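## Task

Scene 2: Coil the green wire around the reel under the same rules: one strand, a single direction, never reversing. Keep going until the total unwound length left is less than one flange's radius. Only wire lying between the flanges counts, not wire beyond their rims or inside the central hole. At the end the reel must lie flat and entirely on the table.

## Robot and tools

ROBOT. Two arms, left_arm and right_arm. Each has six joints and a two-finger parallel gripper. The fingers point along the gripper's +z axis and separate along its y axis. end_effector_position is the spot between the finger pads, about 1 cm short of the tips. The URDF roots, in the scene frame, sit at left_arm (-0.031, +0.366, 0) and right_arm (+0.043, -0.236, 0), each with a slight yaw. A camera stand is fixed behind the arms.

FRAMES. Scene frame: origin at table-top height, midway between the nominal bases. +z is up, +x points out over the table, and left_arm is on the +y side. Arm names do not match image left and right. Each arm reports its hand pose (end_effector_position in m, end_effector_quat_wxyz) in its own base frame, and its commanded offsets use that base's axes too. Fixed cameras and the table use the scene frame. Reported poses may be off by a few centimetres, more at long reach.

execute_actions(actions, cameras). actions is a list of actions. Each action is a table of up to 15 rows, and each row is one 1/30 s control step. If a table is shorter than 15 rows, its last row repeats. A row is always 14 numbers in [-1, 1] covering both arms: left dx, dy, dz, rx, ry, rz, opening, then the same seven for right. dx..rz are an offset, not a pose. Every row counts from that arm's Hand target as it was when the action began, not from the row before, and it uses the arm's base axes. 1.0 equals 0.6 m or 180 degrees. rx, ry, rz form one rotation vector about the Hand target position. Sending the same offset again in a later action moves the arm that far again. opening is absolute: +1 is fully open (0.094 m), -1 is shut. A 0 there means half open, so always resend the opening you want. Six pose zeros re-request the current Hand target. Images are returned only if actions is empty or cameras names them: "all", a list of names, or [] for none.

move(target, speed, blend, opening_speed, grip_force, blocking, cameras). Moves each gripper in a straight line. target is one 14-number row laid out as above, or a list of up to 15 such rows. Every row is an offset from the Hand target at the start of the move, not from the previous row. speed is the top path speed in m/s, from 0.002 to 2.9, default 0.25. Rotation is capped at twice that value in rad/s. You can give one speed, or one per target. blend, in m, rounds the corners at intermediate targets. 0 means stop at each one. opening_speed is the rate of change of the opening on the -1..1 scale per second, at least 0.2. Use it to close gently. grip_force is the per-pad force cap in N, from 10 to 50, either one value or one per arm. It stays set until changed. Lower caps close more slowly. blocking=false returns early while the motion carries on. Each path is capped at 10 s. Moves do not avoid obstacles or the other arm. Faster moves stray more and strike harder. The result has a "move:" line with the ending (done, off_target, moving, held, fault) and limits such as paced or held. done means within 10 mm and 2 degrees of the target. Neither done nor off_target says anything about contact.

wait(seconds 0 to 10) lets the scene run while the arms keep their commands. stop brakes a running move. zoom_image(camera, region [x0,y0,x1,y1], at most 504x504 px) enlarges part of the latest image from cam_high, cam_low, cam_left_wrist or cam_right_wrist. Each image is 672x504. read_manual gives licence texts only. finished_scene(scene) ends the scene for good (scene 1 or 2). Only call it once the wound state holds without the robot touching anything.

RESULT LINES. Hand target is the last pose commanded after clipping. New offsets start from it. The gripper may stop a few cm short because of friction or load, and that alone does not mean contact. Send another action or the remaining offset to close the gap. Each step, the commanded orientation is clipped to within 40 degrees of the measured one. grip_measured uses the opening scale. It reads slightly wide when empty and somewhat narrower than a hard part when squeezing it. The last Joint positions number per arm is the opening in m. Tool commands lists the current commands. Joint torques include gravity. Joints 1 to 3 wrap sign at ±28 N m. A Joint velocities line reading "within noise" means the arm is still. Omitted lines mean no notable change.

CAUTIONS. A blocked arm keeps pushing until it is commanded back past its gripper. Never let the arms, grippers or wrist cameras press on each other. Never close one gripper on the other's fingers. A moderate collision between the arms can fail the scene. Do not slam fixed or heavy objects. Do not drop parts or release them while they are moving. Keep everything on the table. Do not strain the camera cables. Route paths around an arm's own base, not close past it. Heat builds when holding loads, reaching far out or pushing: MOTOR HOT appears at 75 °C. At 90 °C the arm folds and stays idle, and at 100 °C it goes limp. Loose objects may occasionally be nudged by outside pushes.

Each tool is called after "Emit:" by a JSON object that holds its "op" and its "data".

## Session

Emit:
{"op": "execute_actions", "data": {"actions": []}}

Emit:
{"op": "zoom_image", "data": {"camera": "cam_high", "region": [160, 140, 420, 335]}}

Emit:
{"op": "zoom_image", "data": {"camera": "cam_low", "region": [300, 180, 552, 369]}}

Scene clock: 0.00 s.
left_arm: end_effector_position=(+0.3840, +0.0251, +0.1417) grip_measured=+1.000 end_effector_quat_wxyz=(+0.680, -0.062, +0.730, +0.032) | right_arm: end_effector_position=(+0.3715, -0.0203, +0.1432) grip_measured=+1.000 end_effector_quat_wxyz=(+0.685, +0.093, +0.722, -0.035)
Joint positions: left_arm=[0.002 1.556 0.238 1.242 -0.13 -0.048 0.094] | right_arm=[0.056 1.528 0.194 1.273 0.234 0.092 0.094]
Joint velocities: within noise
Joint torques (N m): no reading
Motor temperatures (°C): left_arm=[27 28 29 23 23 24 24] | right_arm=[22 27 25 26 22 24 22]
Heat: left arm: 29 °C; right arm: 27 °C.
Hand target: left_arm +0.3855, +0.0252, +0.1483; +0.687, -0.063, +0.724, +0.031 | right_arm +0.3722, -0.0203, +0.1444; +0.685, +0.093, +0.721, -0.035
Tool commands: left_gripper/opening=+1.0 right_gripper/opening=+1.0

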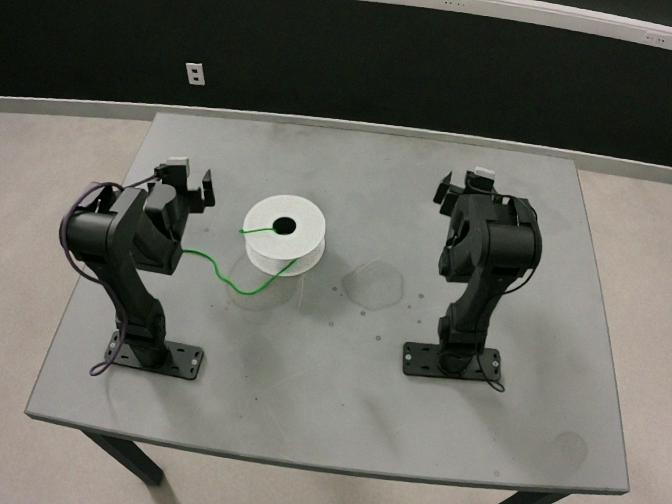

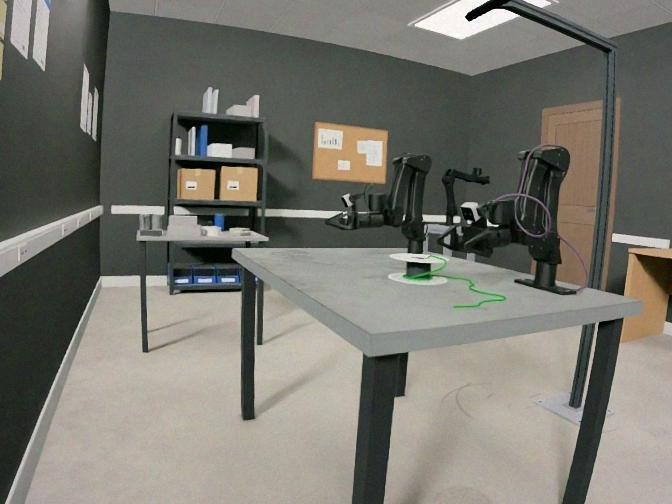

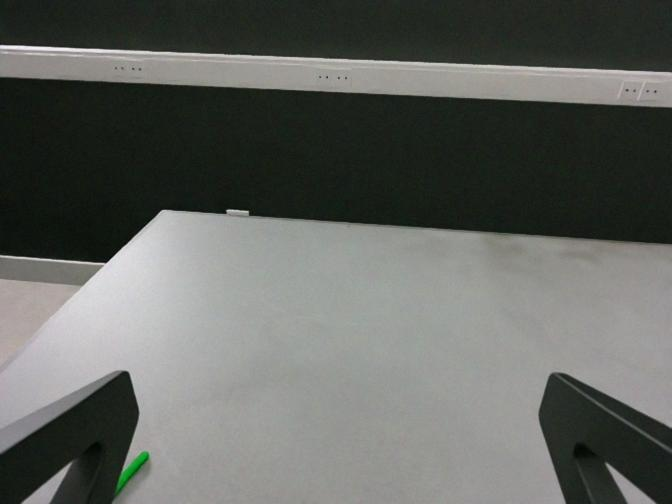

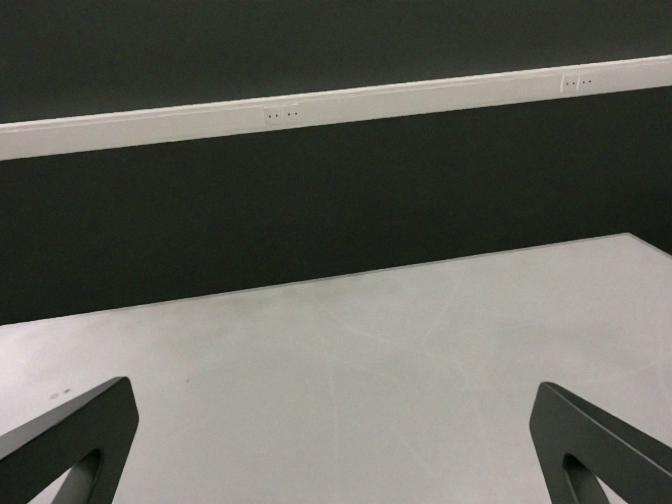

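Scaled by 1.938 from the camera's 672x504 image, which has a finer 960x720 frame.

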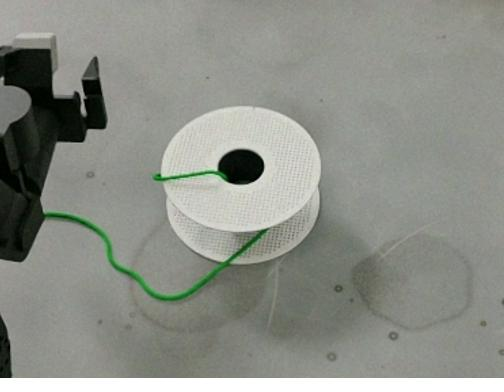

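Scaled by 2.000 from the camera's 672x504 image, which has a finer 960x720 frame.

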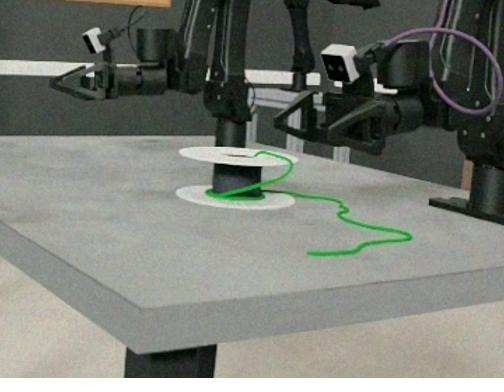

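Emit:
{"op": "move", "data": {"target": [-0.22,-0.02,0.24,0,0.3,0,0.5,-0.165,0.644,0.06,-0.0175,0.484,0.1096,-0.7], "speed": 0.25, "cameras": ["all"]}}

Scene clock: 15.83 s.
left_arm: end_effector_position=(+0.2525, +0.0137, +0.2846) grip_measured=+0.502 end_effector_quat_wxyz=(+0.275, -0.040, +0.959, +0.055) | right_arm: end_effector_position=(+0.2743, +0.3634, +0.1839) grip_measured=-0.698 end_effector_quat_wxyz=(+0.064, -0.088, +0.992, +0.062)
Joint positions: left_arm=[-0.064 1.144 1.481 -1.361 -0.161 -0.102 0.071] | right_arm=[0.927 2.223 2.4 -1.569 0.012 0.748 0.014]
Joint torques (N m): left_arm=[-0.73 -1.2 8.27 0.98 -0.2 -0.08] | right_arm=[0.12 -11.45 9.2 0.4 -0.11 0.08]
Heat: left arm: 30 °C; right arm: 28 °C.
Hand target: left_arm +0.2536, +0.0132, +0.2924; +0.283, -0.042, +0.956, +0.056 | right_arm +0.2731, +0.3662, +0.1806; +0.001, -0.087, +0.996, +0.000
Off the commanded pose: left_arm 0.008 m, 1 deg | right_arm 0.005 m, 10 deg.
joint sent to its limit (right arm) — joint 4 (wrist pitch), lower limit. The joint targets are off in orientation, not in position.
move: off_target (right_arm)

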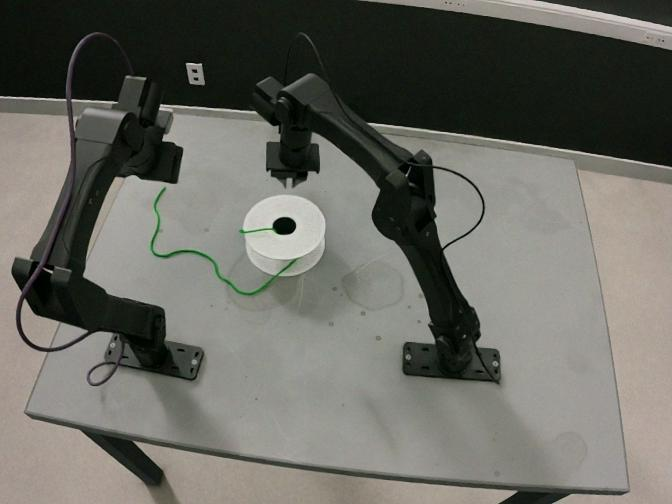

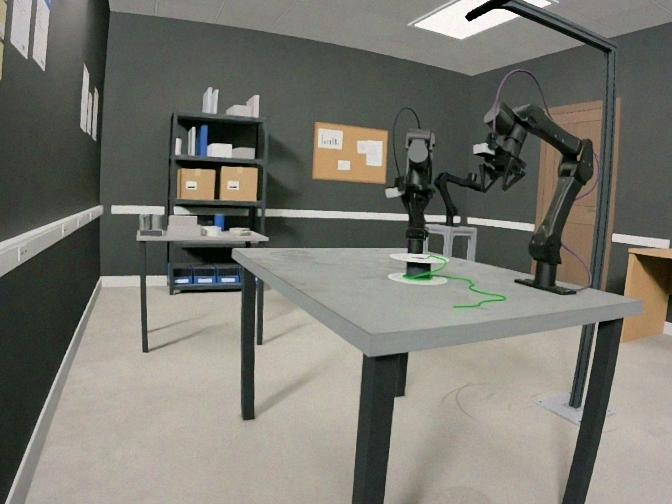

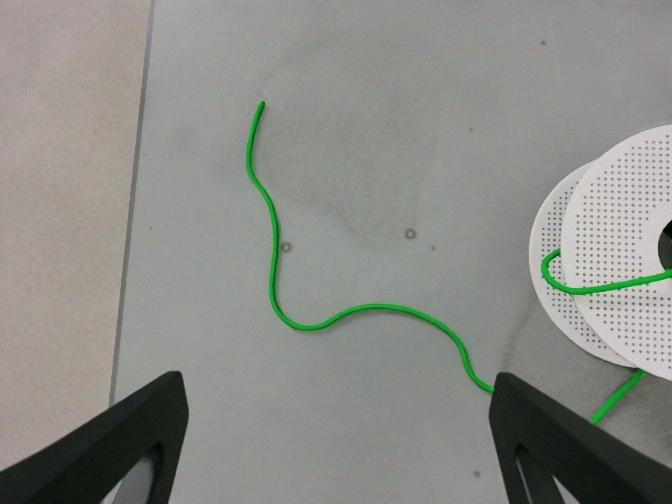

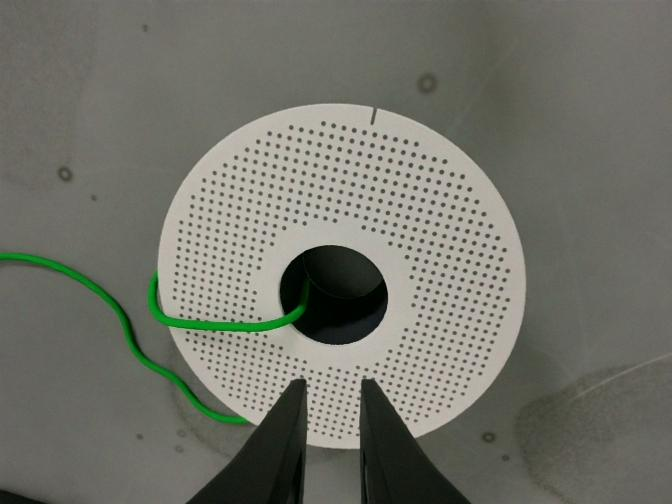

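Emit:
{"op": "zoom_image", "data": {"camera": "cam_low", "region": [370, 230, 480, 312]}}

Emit:
{"op": "zoom_image", "data": {"camera": "cam_right_wrist", "region": [130, 200, 420, 450]}}

Scaled by 4.582 from the camera's 672x504 image, which has a finer 960x720 frame.

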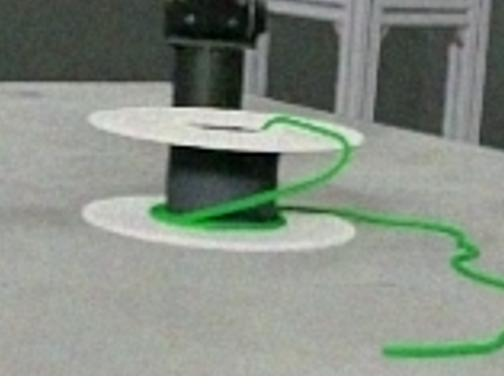

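Scaled by 1.738 from the camera's 672x504 image, which has a finer 960x720 frame.

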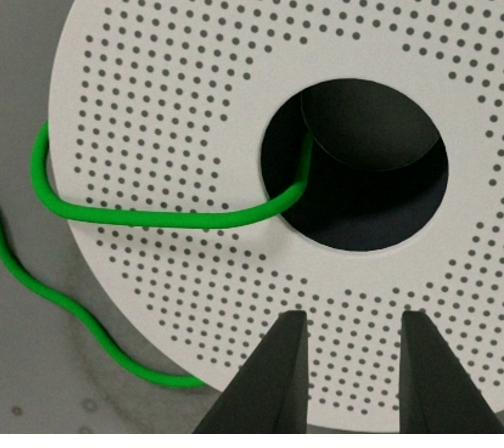

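Emit:
{"op": "move", "data": {"target": [0,0,0,0,0,0,0.5,-0.035,0.007,-0.11,0,0,-0.278,-0.8], "speed": 0.2, "cameras": ["cam_right_wrist"]}}

Scene clock: 25.20 s.
left_arm: end_effector_position=(+0.2524, +0.0137, +0.2845) grip_measured=+0.502 end_effector_quat_wxyz=(+0.274, -0.040, +0.959, +0.055) | right_arm: end_effector_position=(+0.2560, +0.3686, +0.1272) grip_measured=-0.798 end_effector_quat_wxyz=(+0.008, +0.342, +0.940, +0.012)
Joint positions: left_arm=[-0.064 1.144 1.481 -1.362 -0.161 -0.102 0.071] | right_arm=[0.965 2.311 2.328 -1.56 0.009 1.662 0.009]
Joint torques (N m): left_arm=[-0.73 -1.2 8.25 0.97 -0.21 -0.08] | right_arm=[0.5 -12.33 6 0.33 -0.09 0.09]
Heat: left arm: 30 °C; right arm: 29 °C.
Hand target: left_arm +0.2535, +0.0132, +0.2923; +0.283, -0.042, +0.956, +0.057 | right_arm +0.2521, +0.3703, +0.1147; +0.001, +0.343, +0.939, +0.000
Off the commanded pose: left_arm 0.008 m, 1 deg | right_arm 0.013 m, 2 deg.
move: off_target (right_arm)
Images, in order (width x height): cam_right_wrist 672x504.

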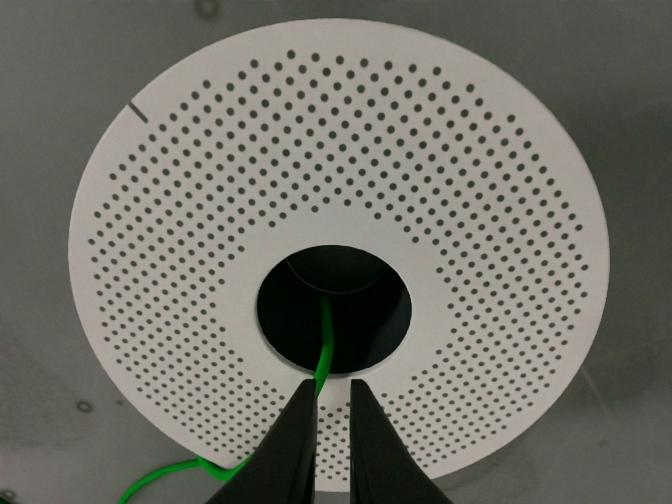

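Emit:
{"op": "move", "data": {"target": [[0,0,0,0,0,0,0.5,-0.0123,0.0112,-0.06,0,0,0,-1],[0,0,0,0,0,0,0.5,-0.0123,0.0112,-0.112,0,0,0,-1]], "speed": [0.1,0.05], "cameras": ["cam_right_wrist","cam_high"]}}

Scene clock: 28.73 s.
left_arm: end_effector_position=(+0.2524, +0.0137, +0.2845) grip_measured=+0.502 end_effector_quat_wxyz=(+0.274, -0.040, +0.959, +0.055) | right_arm: end_effector_position=(+0.2482, +0.3765, +0.0513) grip_measured=-0.982 end_effector_quat_wxyz=(+0.004, +0.341, +0.940, +0.001)
Joint positions: left_arm=[-0.064 1.144 1.481 -1.362 -0.161 -0.102 0.071] | right_arm=[0.989 2.311 2.025 -1.28 0.008 1.684 0.001]
Joint torques (N m): left_arm=[-0.72 -1.18 8.27 0.97 -0.2 -0.07] | right_arm=[0.44 -14.15 6.09 0.3 -0.08 0.08]
Heat: left arm: 30 °C; right arm: 31 °C.
Hand target: left_arm +0.2535, +0.0132, +0.2923; +0.283, -0.042, +0.956, +0.057 | right_arm +0.2448, +0.3771, +0.0474; +0.001, +0.343, +0.940, +0.000
Off the commanded pose: left_arm 0.008 m, 1 deg | right_arm 0.005 m, 1 deg.
move: done
Images, in order (width x height): cam_high 672x504, cam_right_wrist 672x504.

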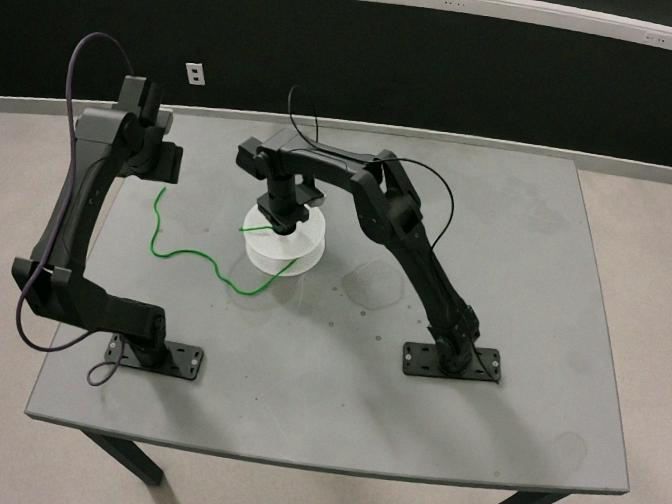

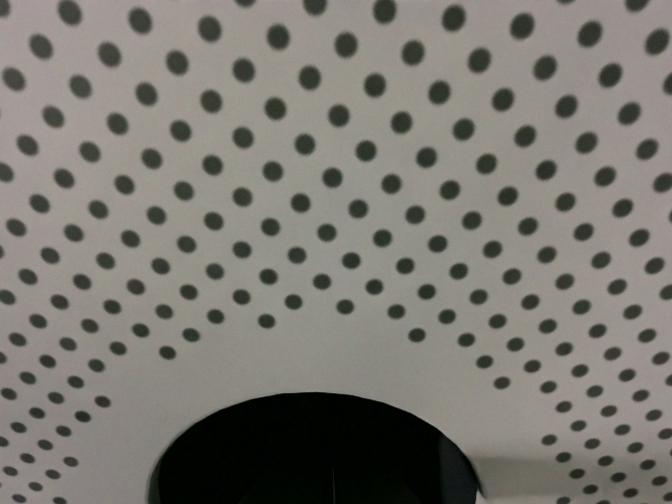

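Emit:
{"op": "move", "data": {"target": [[0,0,0,0,0,0,0.5,0,0,0,0,0,0,-0.1],[0,0,0,0,0,0,0.5,0.007,-0.275,0.004,0,0,0,-0.1]], "speed": [0.1,0.06], "opening_speed": 0.4, "grip_force": [20,30], "cameras": ["all"]}}

Emit:
{"op": "zoom_image", "data": {"camera": "cam_high", "region": [160, 150, 420, 313]}}

Emit:
{"op": "zoom_image", "data": {"camera": "cam_low", "region": [340, 210, 480, 315]}}

Scene clock: 36.10 s.
left_arm: end_effector_position=(+0.2524, +0.0137, +0.2845) grip_measured=+0.502 end_effector_quat_wxyz=(+0.274, -0.040, +0.959, +0.055) | right_arm: end_effector_position=(+0.2574, +0.2346, +0.0646) grip_measured=-0.111 end_effector_quat_wxyz=(+0.004, +0.343, +0.938, +0.044)
Joint positions: left_arm=[-0.064 1.144 1.481 -1.362 -0.161 -0.102 0.071] | right_arm=[0.718 1.813 1.33 -1.007 -0.036 1.421 0.042]
Joint torques (N m): left_arm=[-0.73 -1.18 8.27 0.97 -0.21 -0.08] | right_arm=[-1.28 -8.87 3.96 0.06 0.32 -0.22]
Motor temperatures (°C): left_arm=[27 28 31 25 23 24 24] | right_arm=[22 32 26 27 22 24 22]
Heat: left arm: 31 °C; right arm: 32 °C.
Hand target: left_arm +0.2535, +0.0132, +0.2923; +0.283, -0.042, +0.956, +0.057 | right_arm +0.2489, +0.2120, +0.0498; +0.000, +0.343, +0.939, -0.001
Off the commanded pose: left_arm 0.008 m, 1 deg | right_arm 0.028 m, 5 deg.
grip_force (N): 20, 30
move: off_target (right_arm)

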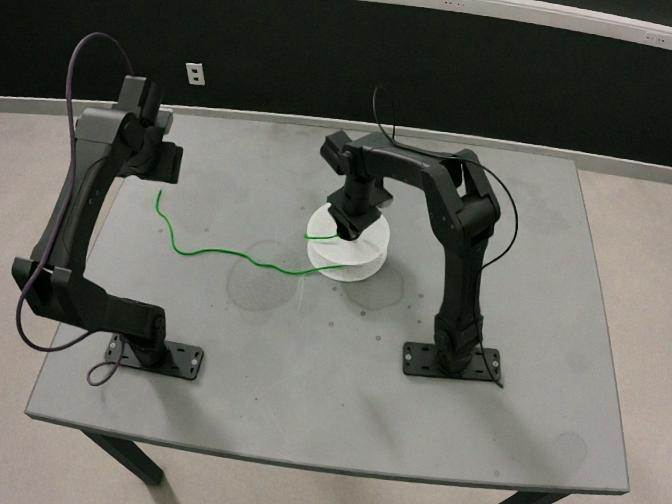

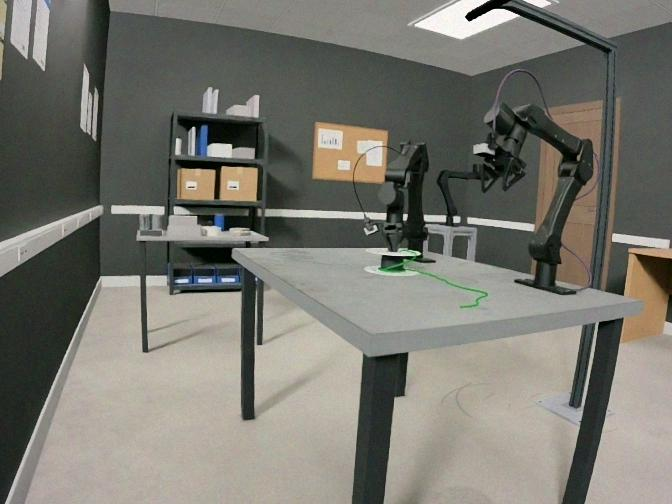

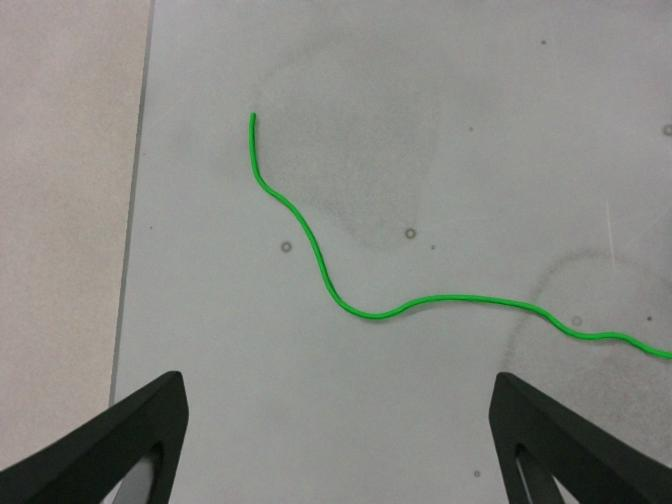

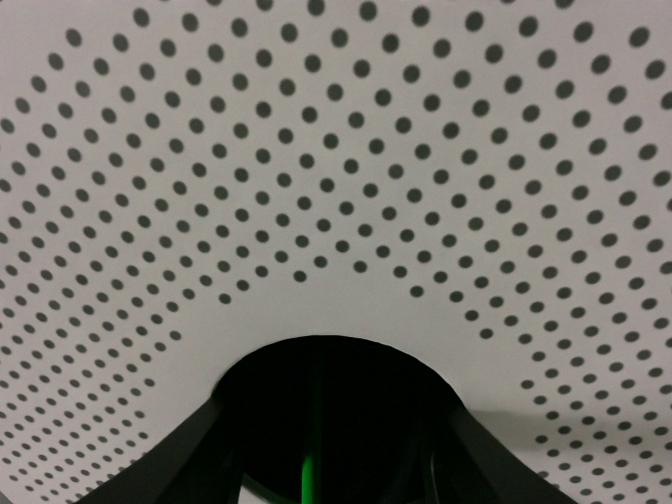

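Scaled by 1.938 from the camera's 672x504 image, which has a finer 960x720 frame.

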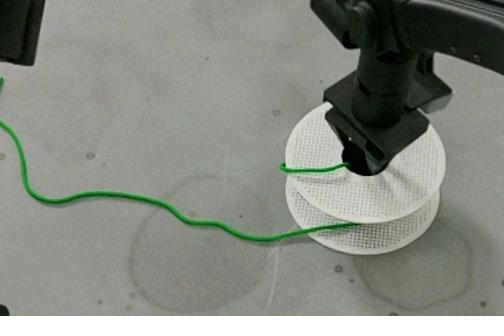

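Scaled by 3.600 from the camera's 672x504 image, which has a finer 960x720 frame.

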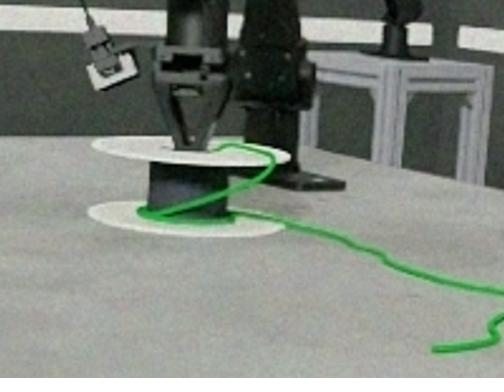

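Emit:
{"op": "move", "data": {"target": [[0,0,0,0,0,0,0.5,0.005,0.015,0,0,0,0.5,-0.1],[0,0,0,0,0,0,0.5,0.005,0.015,0,0,0,1.0,-0.1]], "speed": 0.35, "cameras": ["cam_high","cam_low","cam_right_wrist"]}}

Emit:
{"op": "zoom_image", "data": {"camera": "cam_high", "region": [160, 150, 420, 313]}}

Emit:
{"op": "zoom_image", "data": {"camera": "cam_low", "region": [340, 210, 480, 315]}}

Scene clock: 45.43 s.
left_arm: end_effector_position=(+0.2524, +0.0137, +0.2845) grip_measured=+0.502 end_effector_quat_wxyz=(+0.274, -0.040, +0.959, +0.055) | right_arm: end_effector_position=(+0.2585, +0.2296, +0.0651) grip_measured=-0.106 end_effector_quat_wxyz=(-0.036, +0.934, -0.357, +0.008)
Joint positions: left_arm=[-0.064 1.144 1.481 -1.362 -0.161 -0.102 0.071] | right_arm=[0.713 1.812 1.332 -1.02 -0.021 -1.699 0.042]
Joint velocities: left_arm=[-0.002 -0.027 0.007 -0.037 0.007 0.154 -0.001] | right_arm=[within noise]
Joint torques (N m): left_arm=[-0.73 -1.2 8.27 0.97 -0.21 -0.07] | right_arm=[0.34 -6.68 6.48 0.14 0.14 -0.33]
Heat: left arm: 31 °C; right arm: 31 °C.
Hand target: left_arm +0.2535, +0.0132, +0.2923; +0.283, -0.042, +0.956, +0.057 | right_arm +0.2519, +0.2211, +0.0497; -0.001, +0.940, -0.342, +0.000
Off the commanded pose: left_arm 0.008 m, 1 deg | right_arm 0.019 m, 5 deg.
grip_force (N): 20, 30
move: off_target (right_arm)
Images, in order (width x height): cam_high 672x504, cam_low 672x504, cam_right_wrist 672x504.

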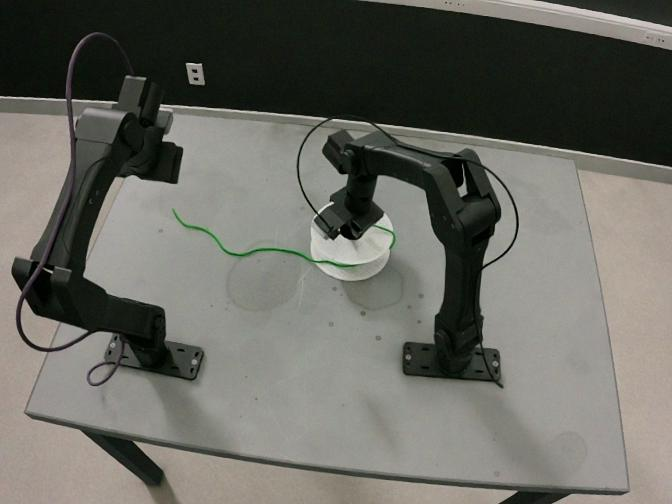

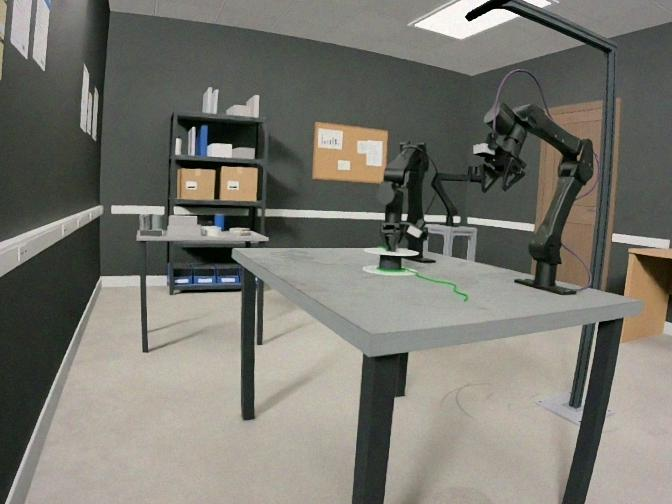

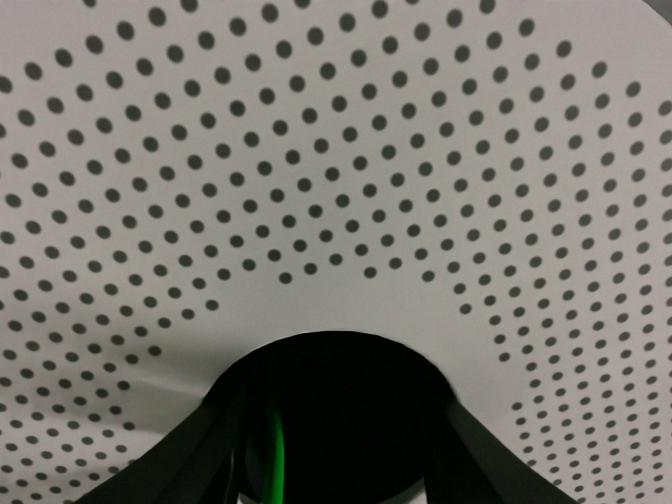

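Scaled by 1.938 from the camera's 672x504 image, which has a finer 960x720 frame.

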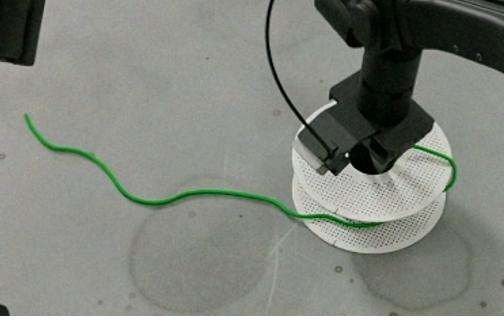

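Scaled by 3.600 from the camera's 672x504 image, which has a finer 960x720 frame.

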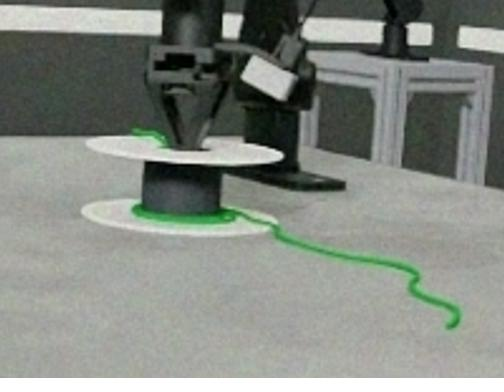

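Emit:
{"op": "move", "data": {"target": [[0,0,0,0,0,0,0.5,0,0,0,0,0,0,-0.6],[0,0,0,0,0,0,0.5,0,0,0,0,0,-0.35,-0.6],[0,0,0,0,0,0,0.5,0,0,0,0,0,-0.7,-0.6],[0,0,0,0,0,0,0.5,0,0,0,0,0,0.9,-0.6]], "speed": [0.1,0.5,0.5,0.5], "blend": [0,0.02,0.02,0]}}

Emit:
{"op": "move", "data": {"target": [[0,0,0,0,0,0,0.5,0,0,0,0,0,0,-0.1],[0,0,0,0,0,0,0.5,0.0,0,0,0,0,0.45,-0.1],[0,0,0,0,0,0,0.5,0.0,0,0,0,0,0.8,-0.1]], "speed": [0.1,0.35,0.35], "blend": [0,0.02,0], "opening_speed": 0.5, "cameras": ["cam_high","cam_low","cam_right_wrist"]}}

Emit:
{"op": "zoom_image", "data": {"camera": "cam_high", "region": [160, 150, 420, 313]}}

Emit:
{"op": "zoom_image", "data": {"camera": "cam_low", "region": [340, 210, 480, 315]}}

Scene clock: 56.30 s.
left_arm: end_effector_position=(+0.2524, +0.0137, +0.2845) grip_measured=+0.502 end_effector_quat_wxyz=(+0.274, -0.040, +0.959, +0.055) | right_arm: end_effector_position=(+0.2581, +0.2262, +0.0577) grip_measured=-0.598 end_effector_quat_wxyz=(+0.004, +0.483, +0.875, +0.022)
Joint positions: left_arm=[-0.064 1.144 1.481 -1.362 -0.161 -0.102 0.071] | right_arm=[0.713 1.835 1.332 -1.025 -0.008 1.722 0.019]
Joint torques (N m): left_arm=[-0.75 -1.21 8.28 0.97 -0.21 -0.07] | right_arm=[0.38 -8.38 6.6 0.11 0.06 0.11]
Heat: left arm: 31 °C; right arm: 31 °C.
Hand target: left_arm +0.2535, +0.0132, +0.2923; +0.283, -0.042, +0.956, +0.057 | right_arm +0.2519, +0.2211, +0.0498; +0.000, +0.485, +0.874, -0.001
Off the commanded pose: left_arm 0.008 m, 1 deg | right_arm 0.011 m, 3 deg.
grip_force (N): 20, 30
move: off_target (right_arm)

Scene clock: 61.97 s.
left_arm: end_effector_position=(+0.2524, +0.0137, +0.2845) grip_measured=+0.502 end_effector_quat_wxyz=(+0.274, -0.040, +0.959, +0.055) | right_arm: end_effector_position=(+0.2576, +0.2335, +0.0659) grip_measured=-0.115 end_effector_quat_wxyz=(+0.034, -0.669, +0.742, +0.018)
Joint positions: left_arm=[-0.064 1.144 1.481 -1.362 -0.161 -0.102 0.071] | right_arm=[0.714 1.821 1.346 -1.028 -0.037 -0.751 0.042]
Joint torques (N m): left_arm=[-0.75 -1.18 8.27 0.98 -0.21 -0.08] | right_arm=[0.14 -7.47 5.37 0.18 0.31 -0.35]
Heat: left arm: 31 °C; right arm: 31 °C.
Hand target: left_arm +0.2535, +0.0132, +0.2923; +0.283, -0.042, +0.956, +0.057 | right_arm +0.2519, +0.2210, +0.0498; +0.001, -0.682, +0.732, +0.000
Off the commanded pose: left_arm 0.008 m, 1 deg | right_arm 0.021 m, 5 deg.
grip_force (N): 20, 30
move: off_target (right_arm)
Images, in order (width x height): cam_high 672x504, cam_low 672x504, cam_right_wrist 672x504.

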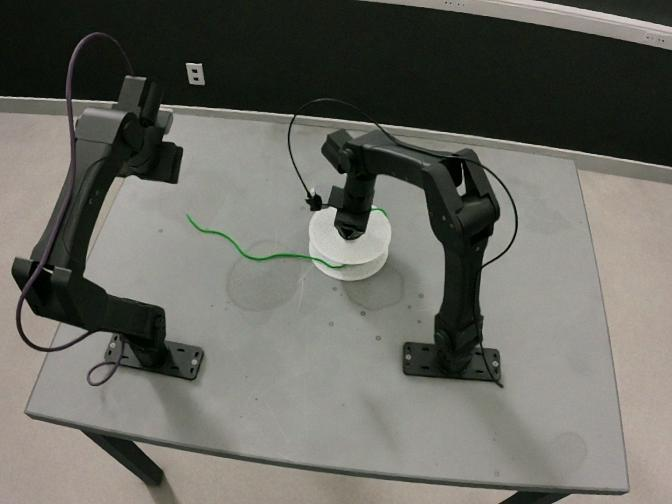

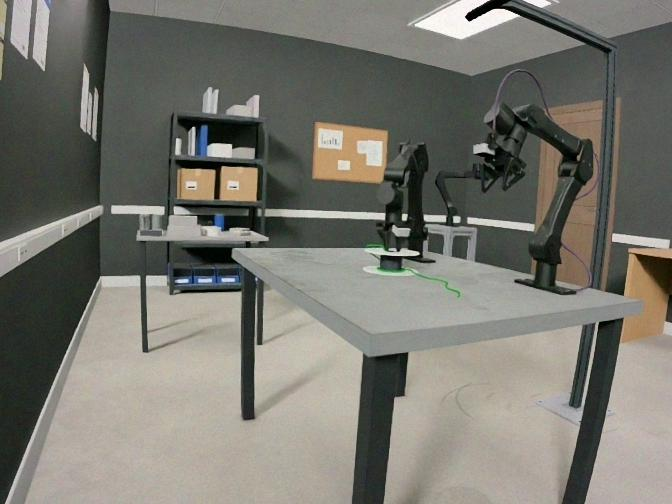

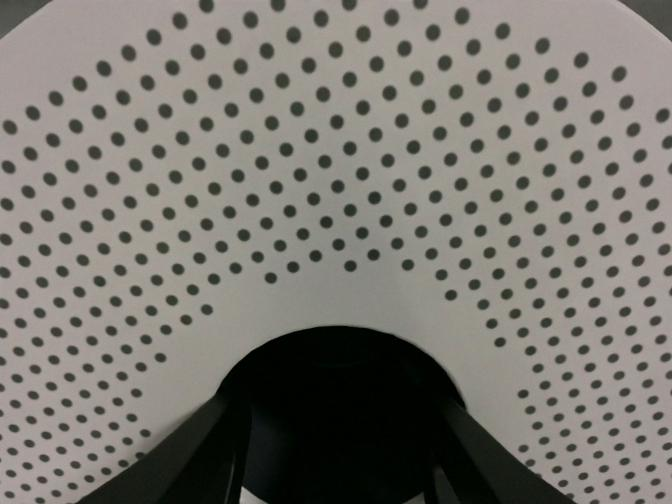

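Scaled by 1.938 from the camera's 672x504 image, which has a finer 960x720 frame.

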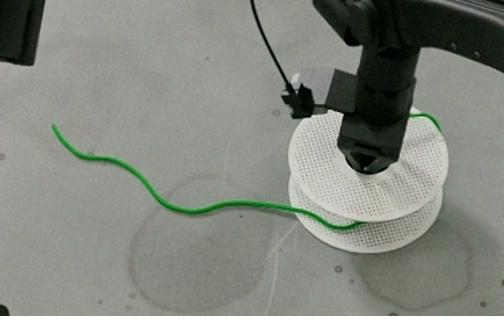

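Scaled by 3.600 from the camera's 672x504 image, which has a finer 960x720 frame.

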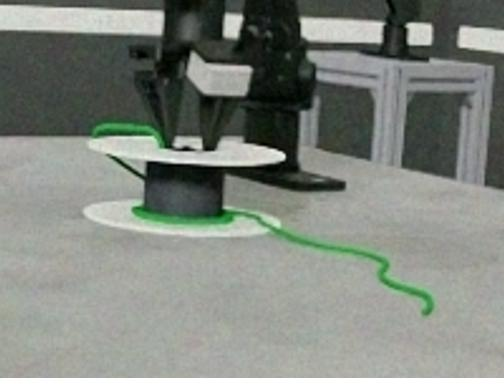

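Emit:
{"op": "move", "data": {"target": [[0,0,0,0,0,0,0.3,0,0,0.01,0,0,0,-0.65],[0,0,0,0,0,0,0.3,0.01,0.02,0.13,0,0,0,-0.65]], "speed": [0.1,0.12], "cameras": ["cam_high","cam_right_wrist"]}}

Emit:
{"op": "zoom_image", "data": {"camera": "cam_high", "region": [290, 180, 420, 300]}}

Scene clock: 67.27 s.
left_arm: end_effector_position=(+0.2524, +0.0137, +0.2845) grip_measured=+0.302 end_effector_quat_wxyz=(+0.274, -0.040, +0.959, +0.055) | right_arm: end_effector_position=(+0.2571, +0.2316, +0.1273) grip_measured=-0.648 end_effector_quat_wxyz=(-0.005, +0.682, -0.731, -0.004)
Joint positions: left_arm=[-0.064 1.144 1.481 -1.362 -0.161 -0.102 0.061] | right_arm=[0.726 1.845 1.625 -1.34 -0.009 -0.775 0.017]
Joint torques (N m): left_arm=[-0.73 -1.2 8.27 0.96 -0.21 -0.07] | right_arm=[0.51 -8.91 9.16 0.11 0.05 0.07]
Heat: left arm: 31 °C; right arm: 31 °C.
Hand target: left_arm +0.2536, +0.0132, +0.2923; +0.283, -0.042, +0.956, +0.057 | right_arm +0.2579, +0.2330, +0.1278; -0.001, +0.682, -0.732, +0.000
Off the commanded pose: left_arm 0.008 m, 1 deg | right_arm 0.002 m, 1 deg.
grip_force (N): 20, 30
move: done
Images, in order (width x height): cam_high 672x504, cam_right_wrist 672x504.

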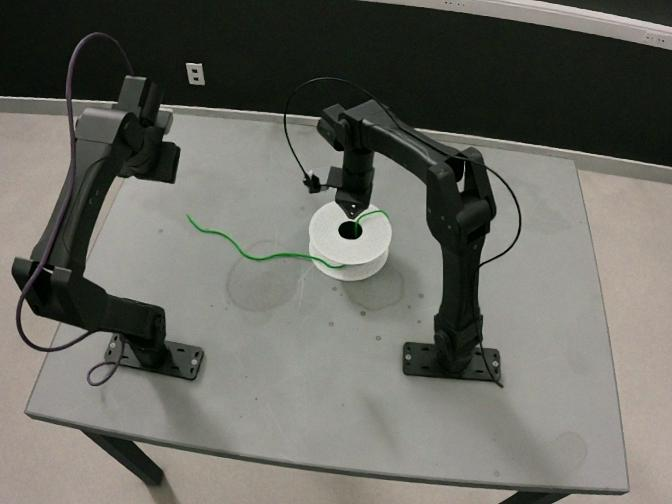

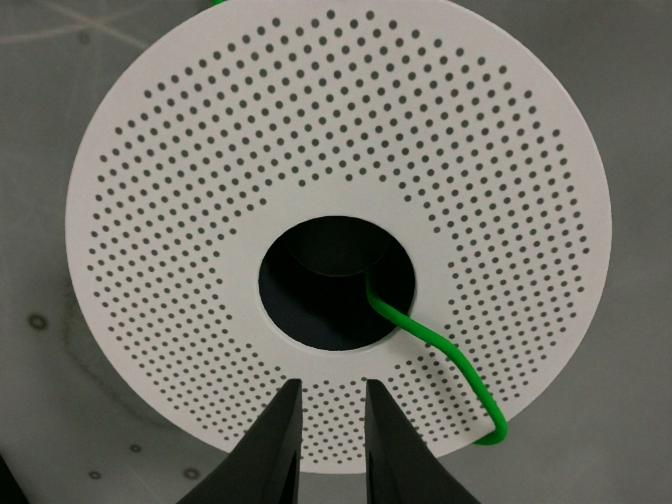

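Scaled by 3.877 from the camera's 672x504 image, which has a finer 960x720 frame.

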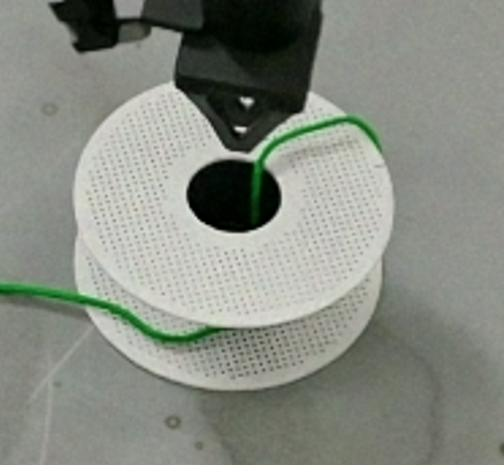

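Emit:
{"op": "move", "data": {"target": [[0,0,0,0,0,0,0.3,-0.003,-0.002,0,0,0,-0.444,-1],[0,0,0,0,0,0,0.3,-0.003,-0.002,-0.134,0,0,-0.444,-1],[0,0,0,0,0,0,0.3,-0.003,-0.002,-0.134,0,0,-0.444,-0.1]], "speed": [0.3,0.08,0.1], "opening_speed": 0.5, "cameras": ["cam_right_wrist"]}}

Emit:
{"op": "zoom_image", "data": {"camera": "cam_right_wrist", "region": [150, 340, 480, 504]}}

Scene clock: 77.07 s.
left_arm: end_effector_position=(+0.2524, +0.0137, +0.2845) grip_measured=+0.302 end_effector_quat_wxyz=(+0.274, -0.040, +0.959, +0.055) | right_arm: end_effector_position=(+0.2583, +0.2327, +0.0620) grip_measured=-0.123 end_effector_quat_wxyz=(+0.009, -0.051, +0.999, +0.013)
Joint positions: left_arm=[-0.064 1.144 1.481 -1.362 -0.161 -0.102 0.061] | right_arm=[0.726 1.859 1.381 -1.062 -0.009 0.623 0.041]
Joint torques (N m): left_arm=[-0.75 -1.21 8.27 0.96 -0.21 -0.07] | right_arm=[0.61 -7.53 5.97 0.46 0.07 0.04]
Heat: left arm: 31 °C; right arm: 31 °C.
Hand target: left_arm +0.2536, +0.0132, +0.2923; +0.283, -0.042, +0.956, +0.057 | right_arm +0.2561, +0.2318, +0.0474; +0.000, -0.052, +0.999, +0.000
Off the commanded pose: left_arm 0.008 m, 1 deg | right_arm 0.015 m, 2 deg.
grip_force (N): 20, 30
move: off_target (right_arm)
Images, in order (width x height): cam_right_wrist 672x504.

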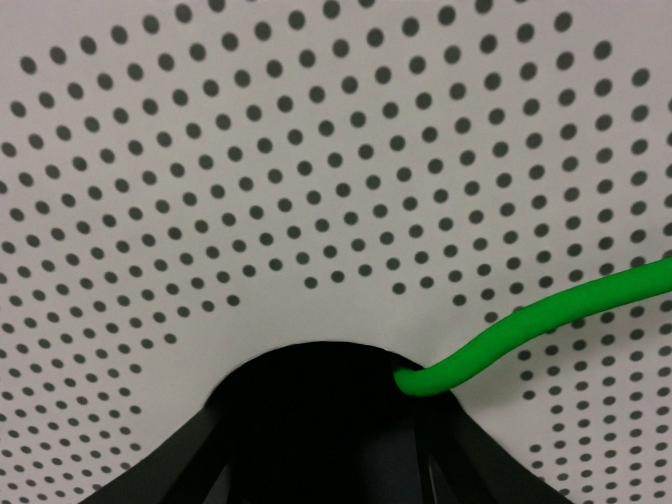

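Scaled by 1.527 from the camera's 672x504 image, which has a finer 960x720 frame.

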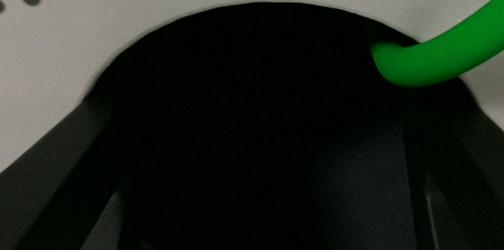

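Emit:
{"op": "move", "data": {"target": [[0,0,0,0,0,0,0.3,0,0,0.0,0,0,0.4,-0.1],[0,0,0,0,0,0,0.3,0,0,0,0,0,0.8,-0.1]], "speed": 0.3, "blend": [0.02,0], "cameras": ["cam_high","cam_low","cam_right_wrist"]}}

Emit:
{"op": "zoom_image", "data": {"camera": "cam_high", "region": [160, 150, 420, 313]}}

Emit:
{"op": "zoom_image", "data": {"camera": "cam_low", "region": [340, 210, 480, 315]}}

Scene clock: 83.50 s.
left_arm: end_effector_position=(+0.2524, +0.0137, +0.2845) grip_measured=+0.302 end_effector_quat_wxyz=(+0.274, -0.040, +0.959, +0.055) | right_arm: end_effector_position=(+0.2605, +0.2351, +0.0641) grip_measured=-0.111 end_effector_quat_wxyz=(-0.021, +0.960, -0.277, +0.007)
Joint positions: left_arm=[-0.064 1.144 1.481 -1.362 -0.161 -0.102 0.061] | right_arm=[0.726 1.857 1.386 -1.056 -0.01 -1.853 0.042]
Joint torques (N m): left_arm=[-0.72 -1.2 8.28 0.97 -0.2 -0.08] | right_arm=[0.51 -7.51 5.48 0.43 0.07 -0.36]
Heat: left arm: 31 °C; right arm: 31 °C.
Hand target: left_arm +0.2536, +0.0132, +0.2923; +0.283, -0.042, +0.956, +0.057 | right_arm +0.2562, +0.2319, +0.0475; -0.001, +0.966, -0.259, +0.000
Off the commanded pose: left_arm 0.008 m, 1 deg | right_arm 0.018 m, 3 deg.
grip_force (N): 20, 30
move: off_target (right_arm)
Images, in order (width x height): cam_high 672x504, cam_low 672x504, cam_right_wrist 672x504.

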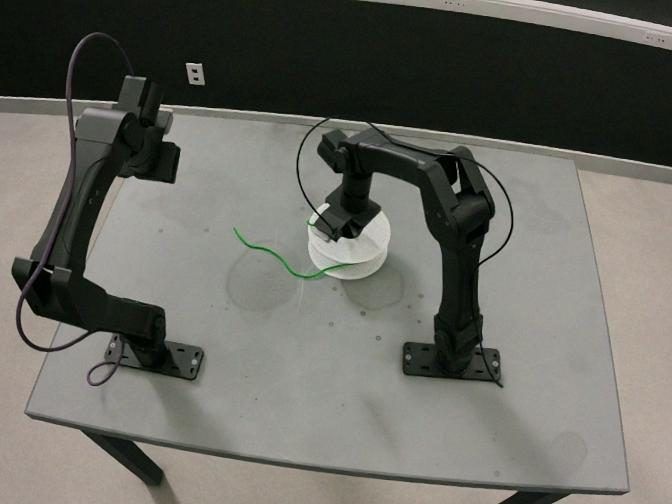

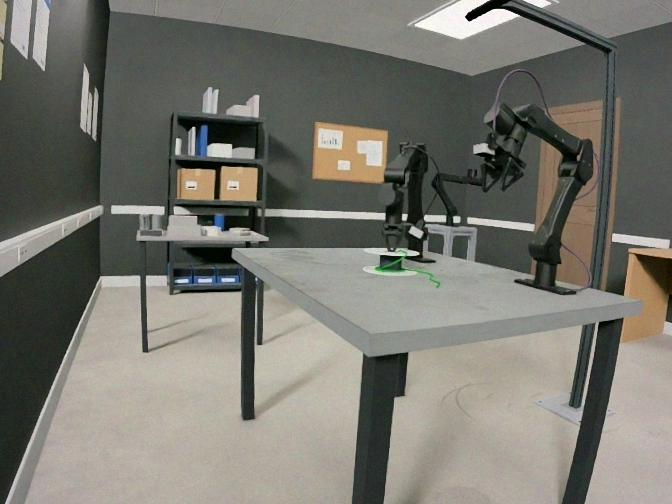

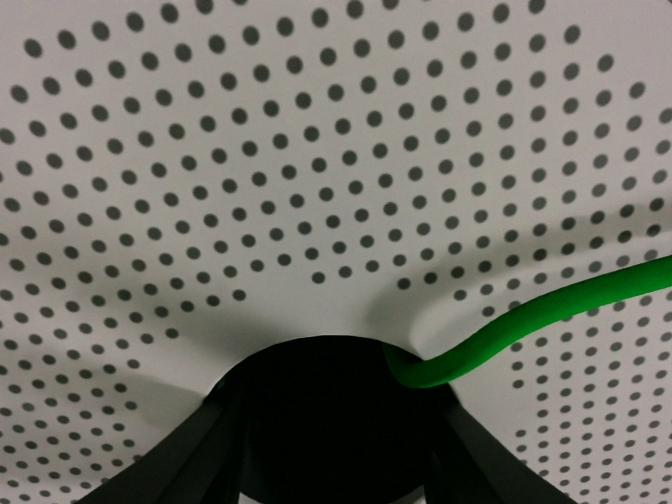

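Scaled by 1.938 from the camera's 672x504 image, which has a finer 960x720 frame.

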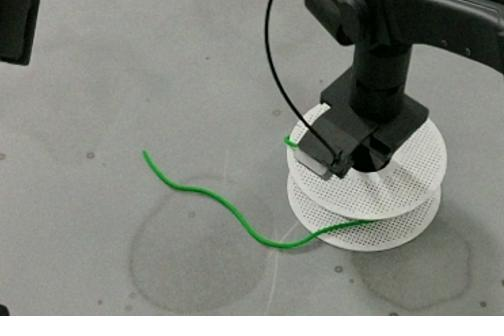

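Scaled by 3.600 from the camera's 672x504 image, which has a finer 960x720 frame.

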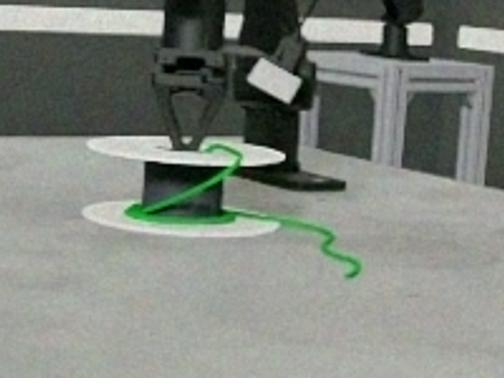

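Emit:
{"op": "move", "data": {"target": [[0,0,0,0,0,0,0.3,0.006,0.006,0,0,0,0,-0.6],[0,0,0,0,0,0,0.3,0.006,0.006,0,0,0,-0.35,-0.6],[0,0,0,0,0,0,0.3,0.006,0.006,0,0,0,-0.7,-0.6],[0,0,0,0,0,0,0.3,0.006,0.006,0,0,0,-0.99,-0.6],[0,0,0,0,0,0,0.3,0.006,0.006,0,0,0,-0.99,-0.1]], "speed": [0.1,0.5,0.5,0.5,0.1], "blend": [0,0.02,0.02,0,0], "cameras": ["cam_high","cam_right_wrist"]}}

Emit:
{"op": "zoom_image", "data": {"camera": "cam_high", "region": [290, 180, 420, 300]}}

Scene clock: 92.60 s.
left_arm: end_effector_position=(+0.2524, +0.0137, +0.2845) grip_measured=+0.302 end_effector_quat_wxyz=(+0.274, -0.040, +0.959, +0.055) | right_arm: end_effector_position=(+0.2617, +0.2352, +0.0617) grip_measured=-0.171 end_effector_quat_wxyz=(+0.007, +0.244, +0.970, +0.012)
Joint positions: left_arm=[-0.064 1.144 1.481 -1.362 -0.161 -0.102 0.061] | right_arm=[0.728 1.877 1.404 -1.07 -0.002 1.221 0.039]
Joint torques (N m): left_arm=[-0.75 -1.18 8.29 0.97 -0.21 -0.07] | right_arm=[0.49 -7.62 6.2 0.44 0.02 0.07]
Heat: left arm: 31 °C; right arm: 31 °C.
Hand target: left_arm +0.2536, +0.0132, +0.2923; +0.283, -0.042, +0.956, +0.057 | right_arm +0.2596, +0.2354, +0.0474; +0.000, +0.244, +0.970, -0.001
Off the commanded pose: left_arm 0.008 m, 1 deg | right_arm 0.014 m, 2 deg.
grip_force (N): 20, 30
move: off_target (right_arm)
Images, in order (width x height): cam_high 672x504, cam_right_wrist 672x504.

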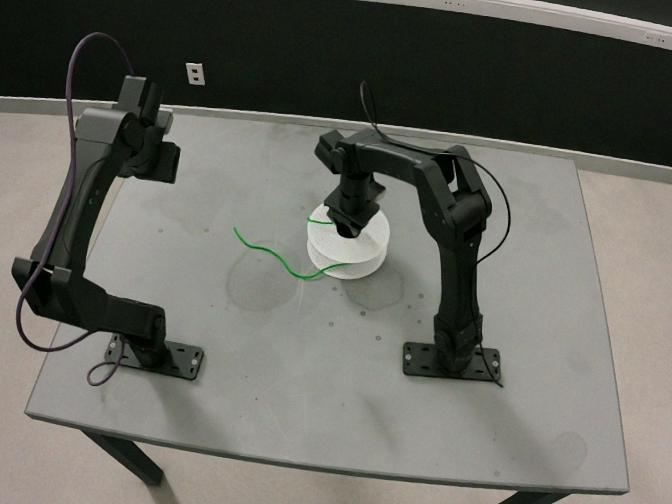

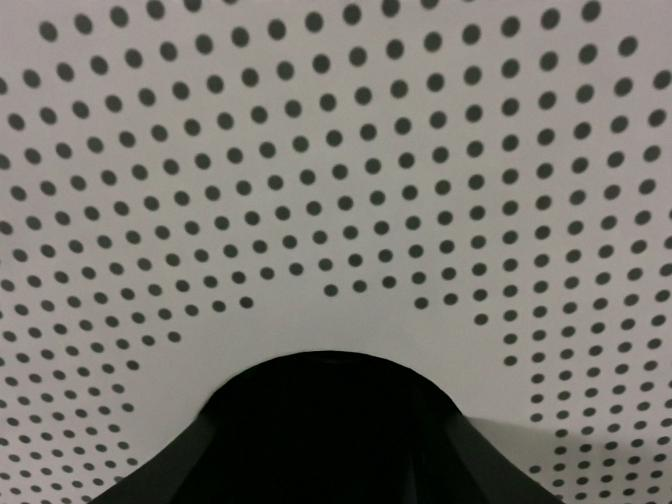

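Scaled by 3.877 from the camera's 672x504 image, which has a finer 960x720 frame.

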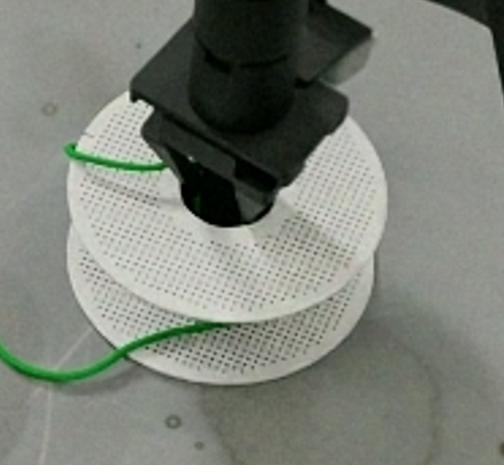

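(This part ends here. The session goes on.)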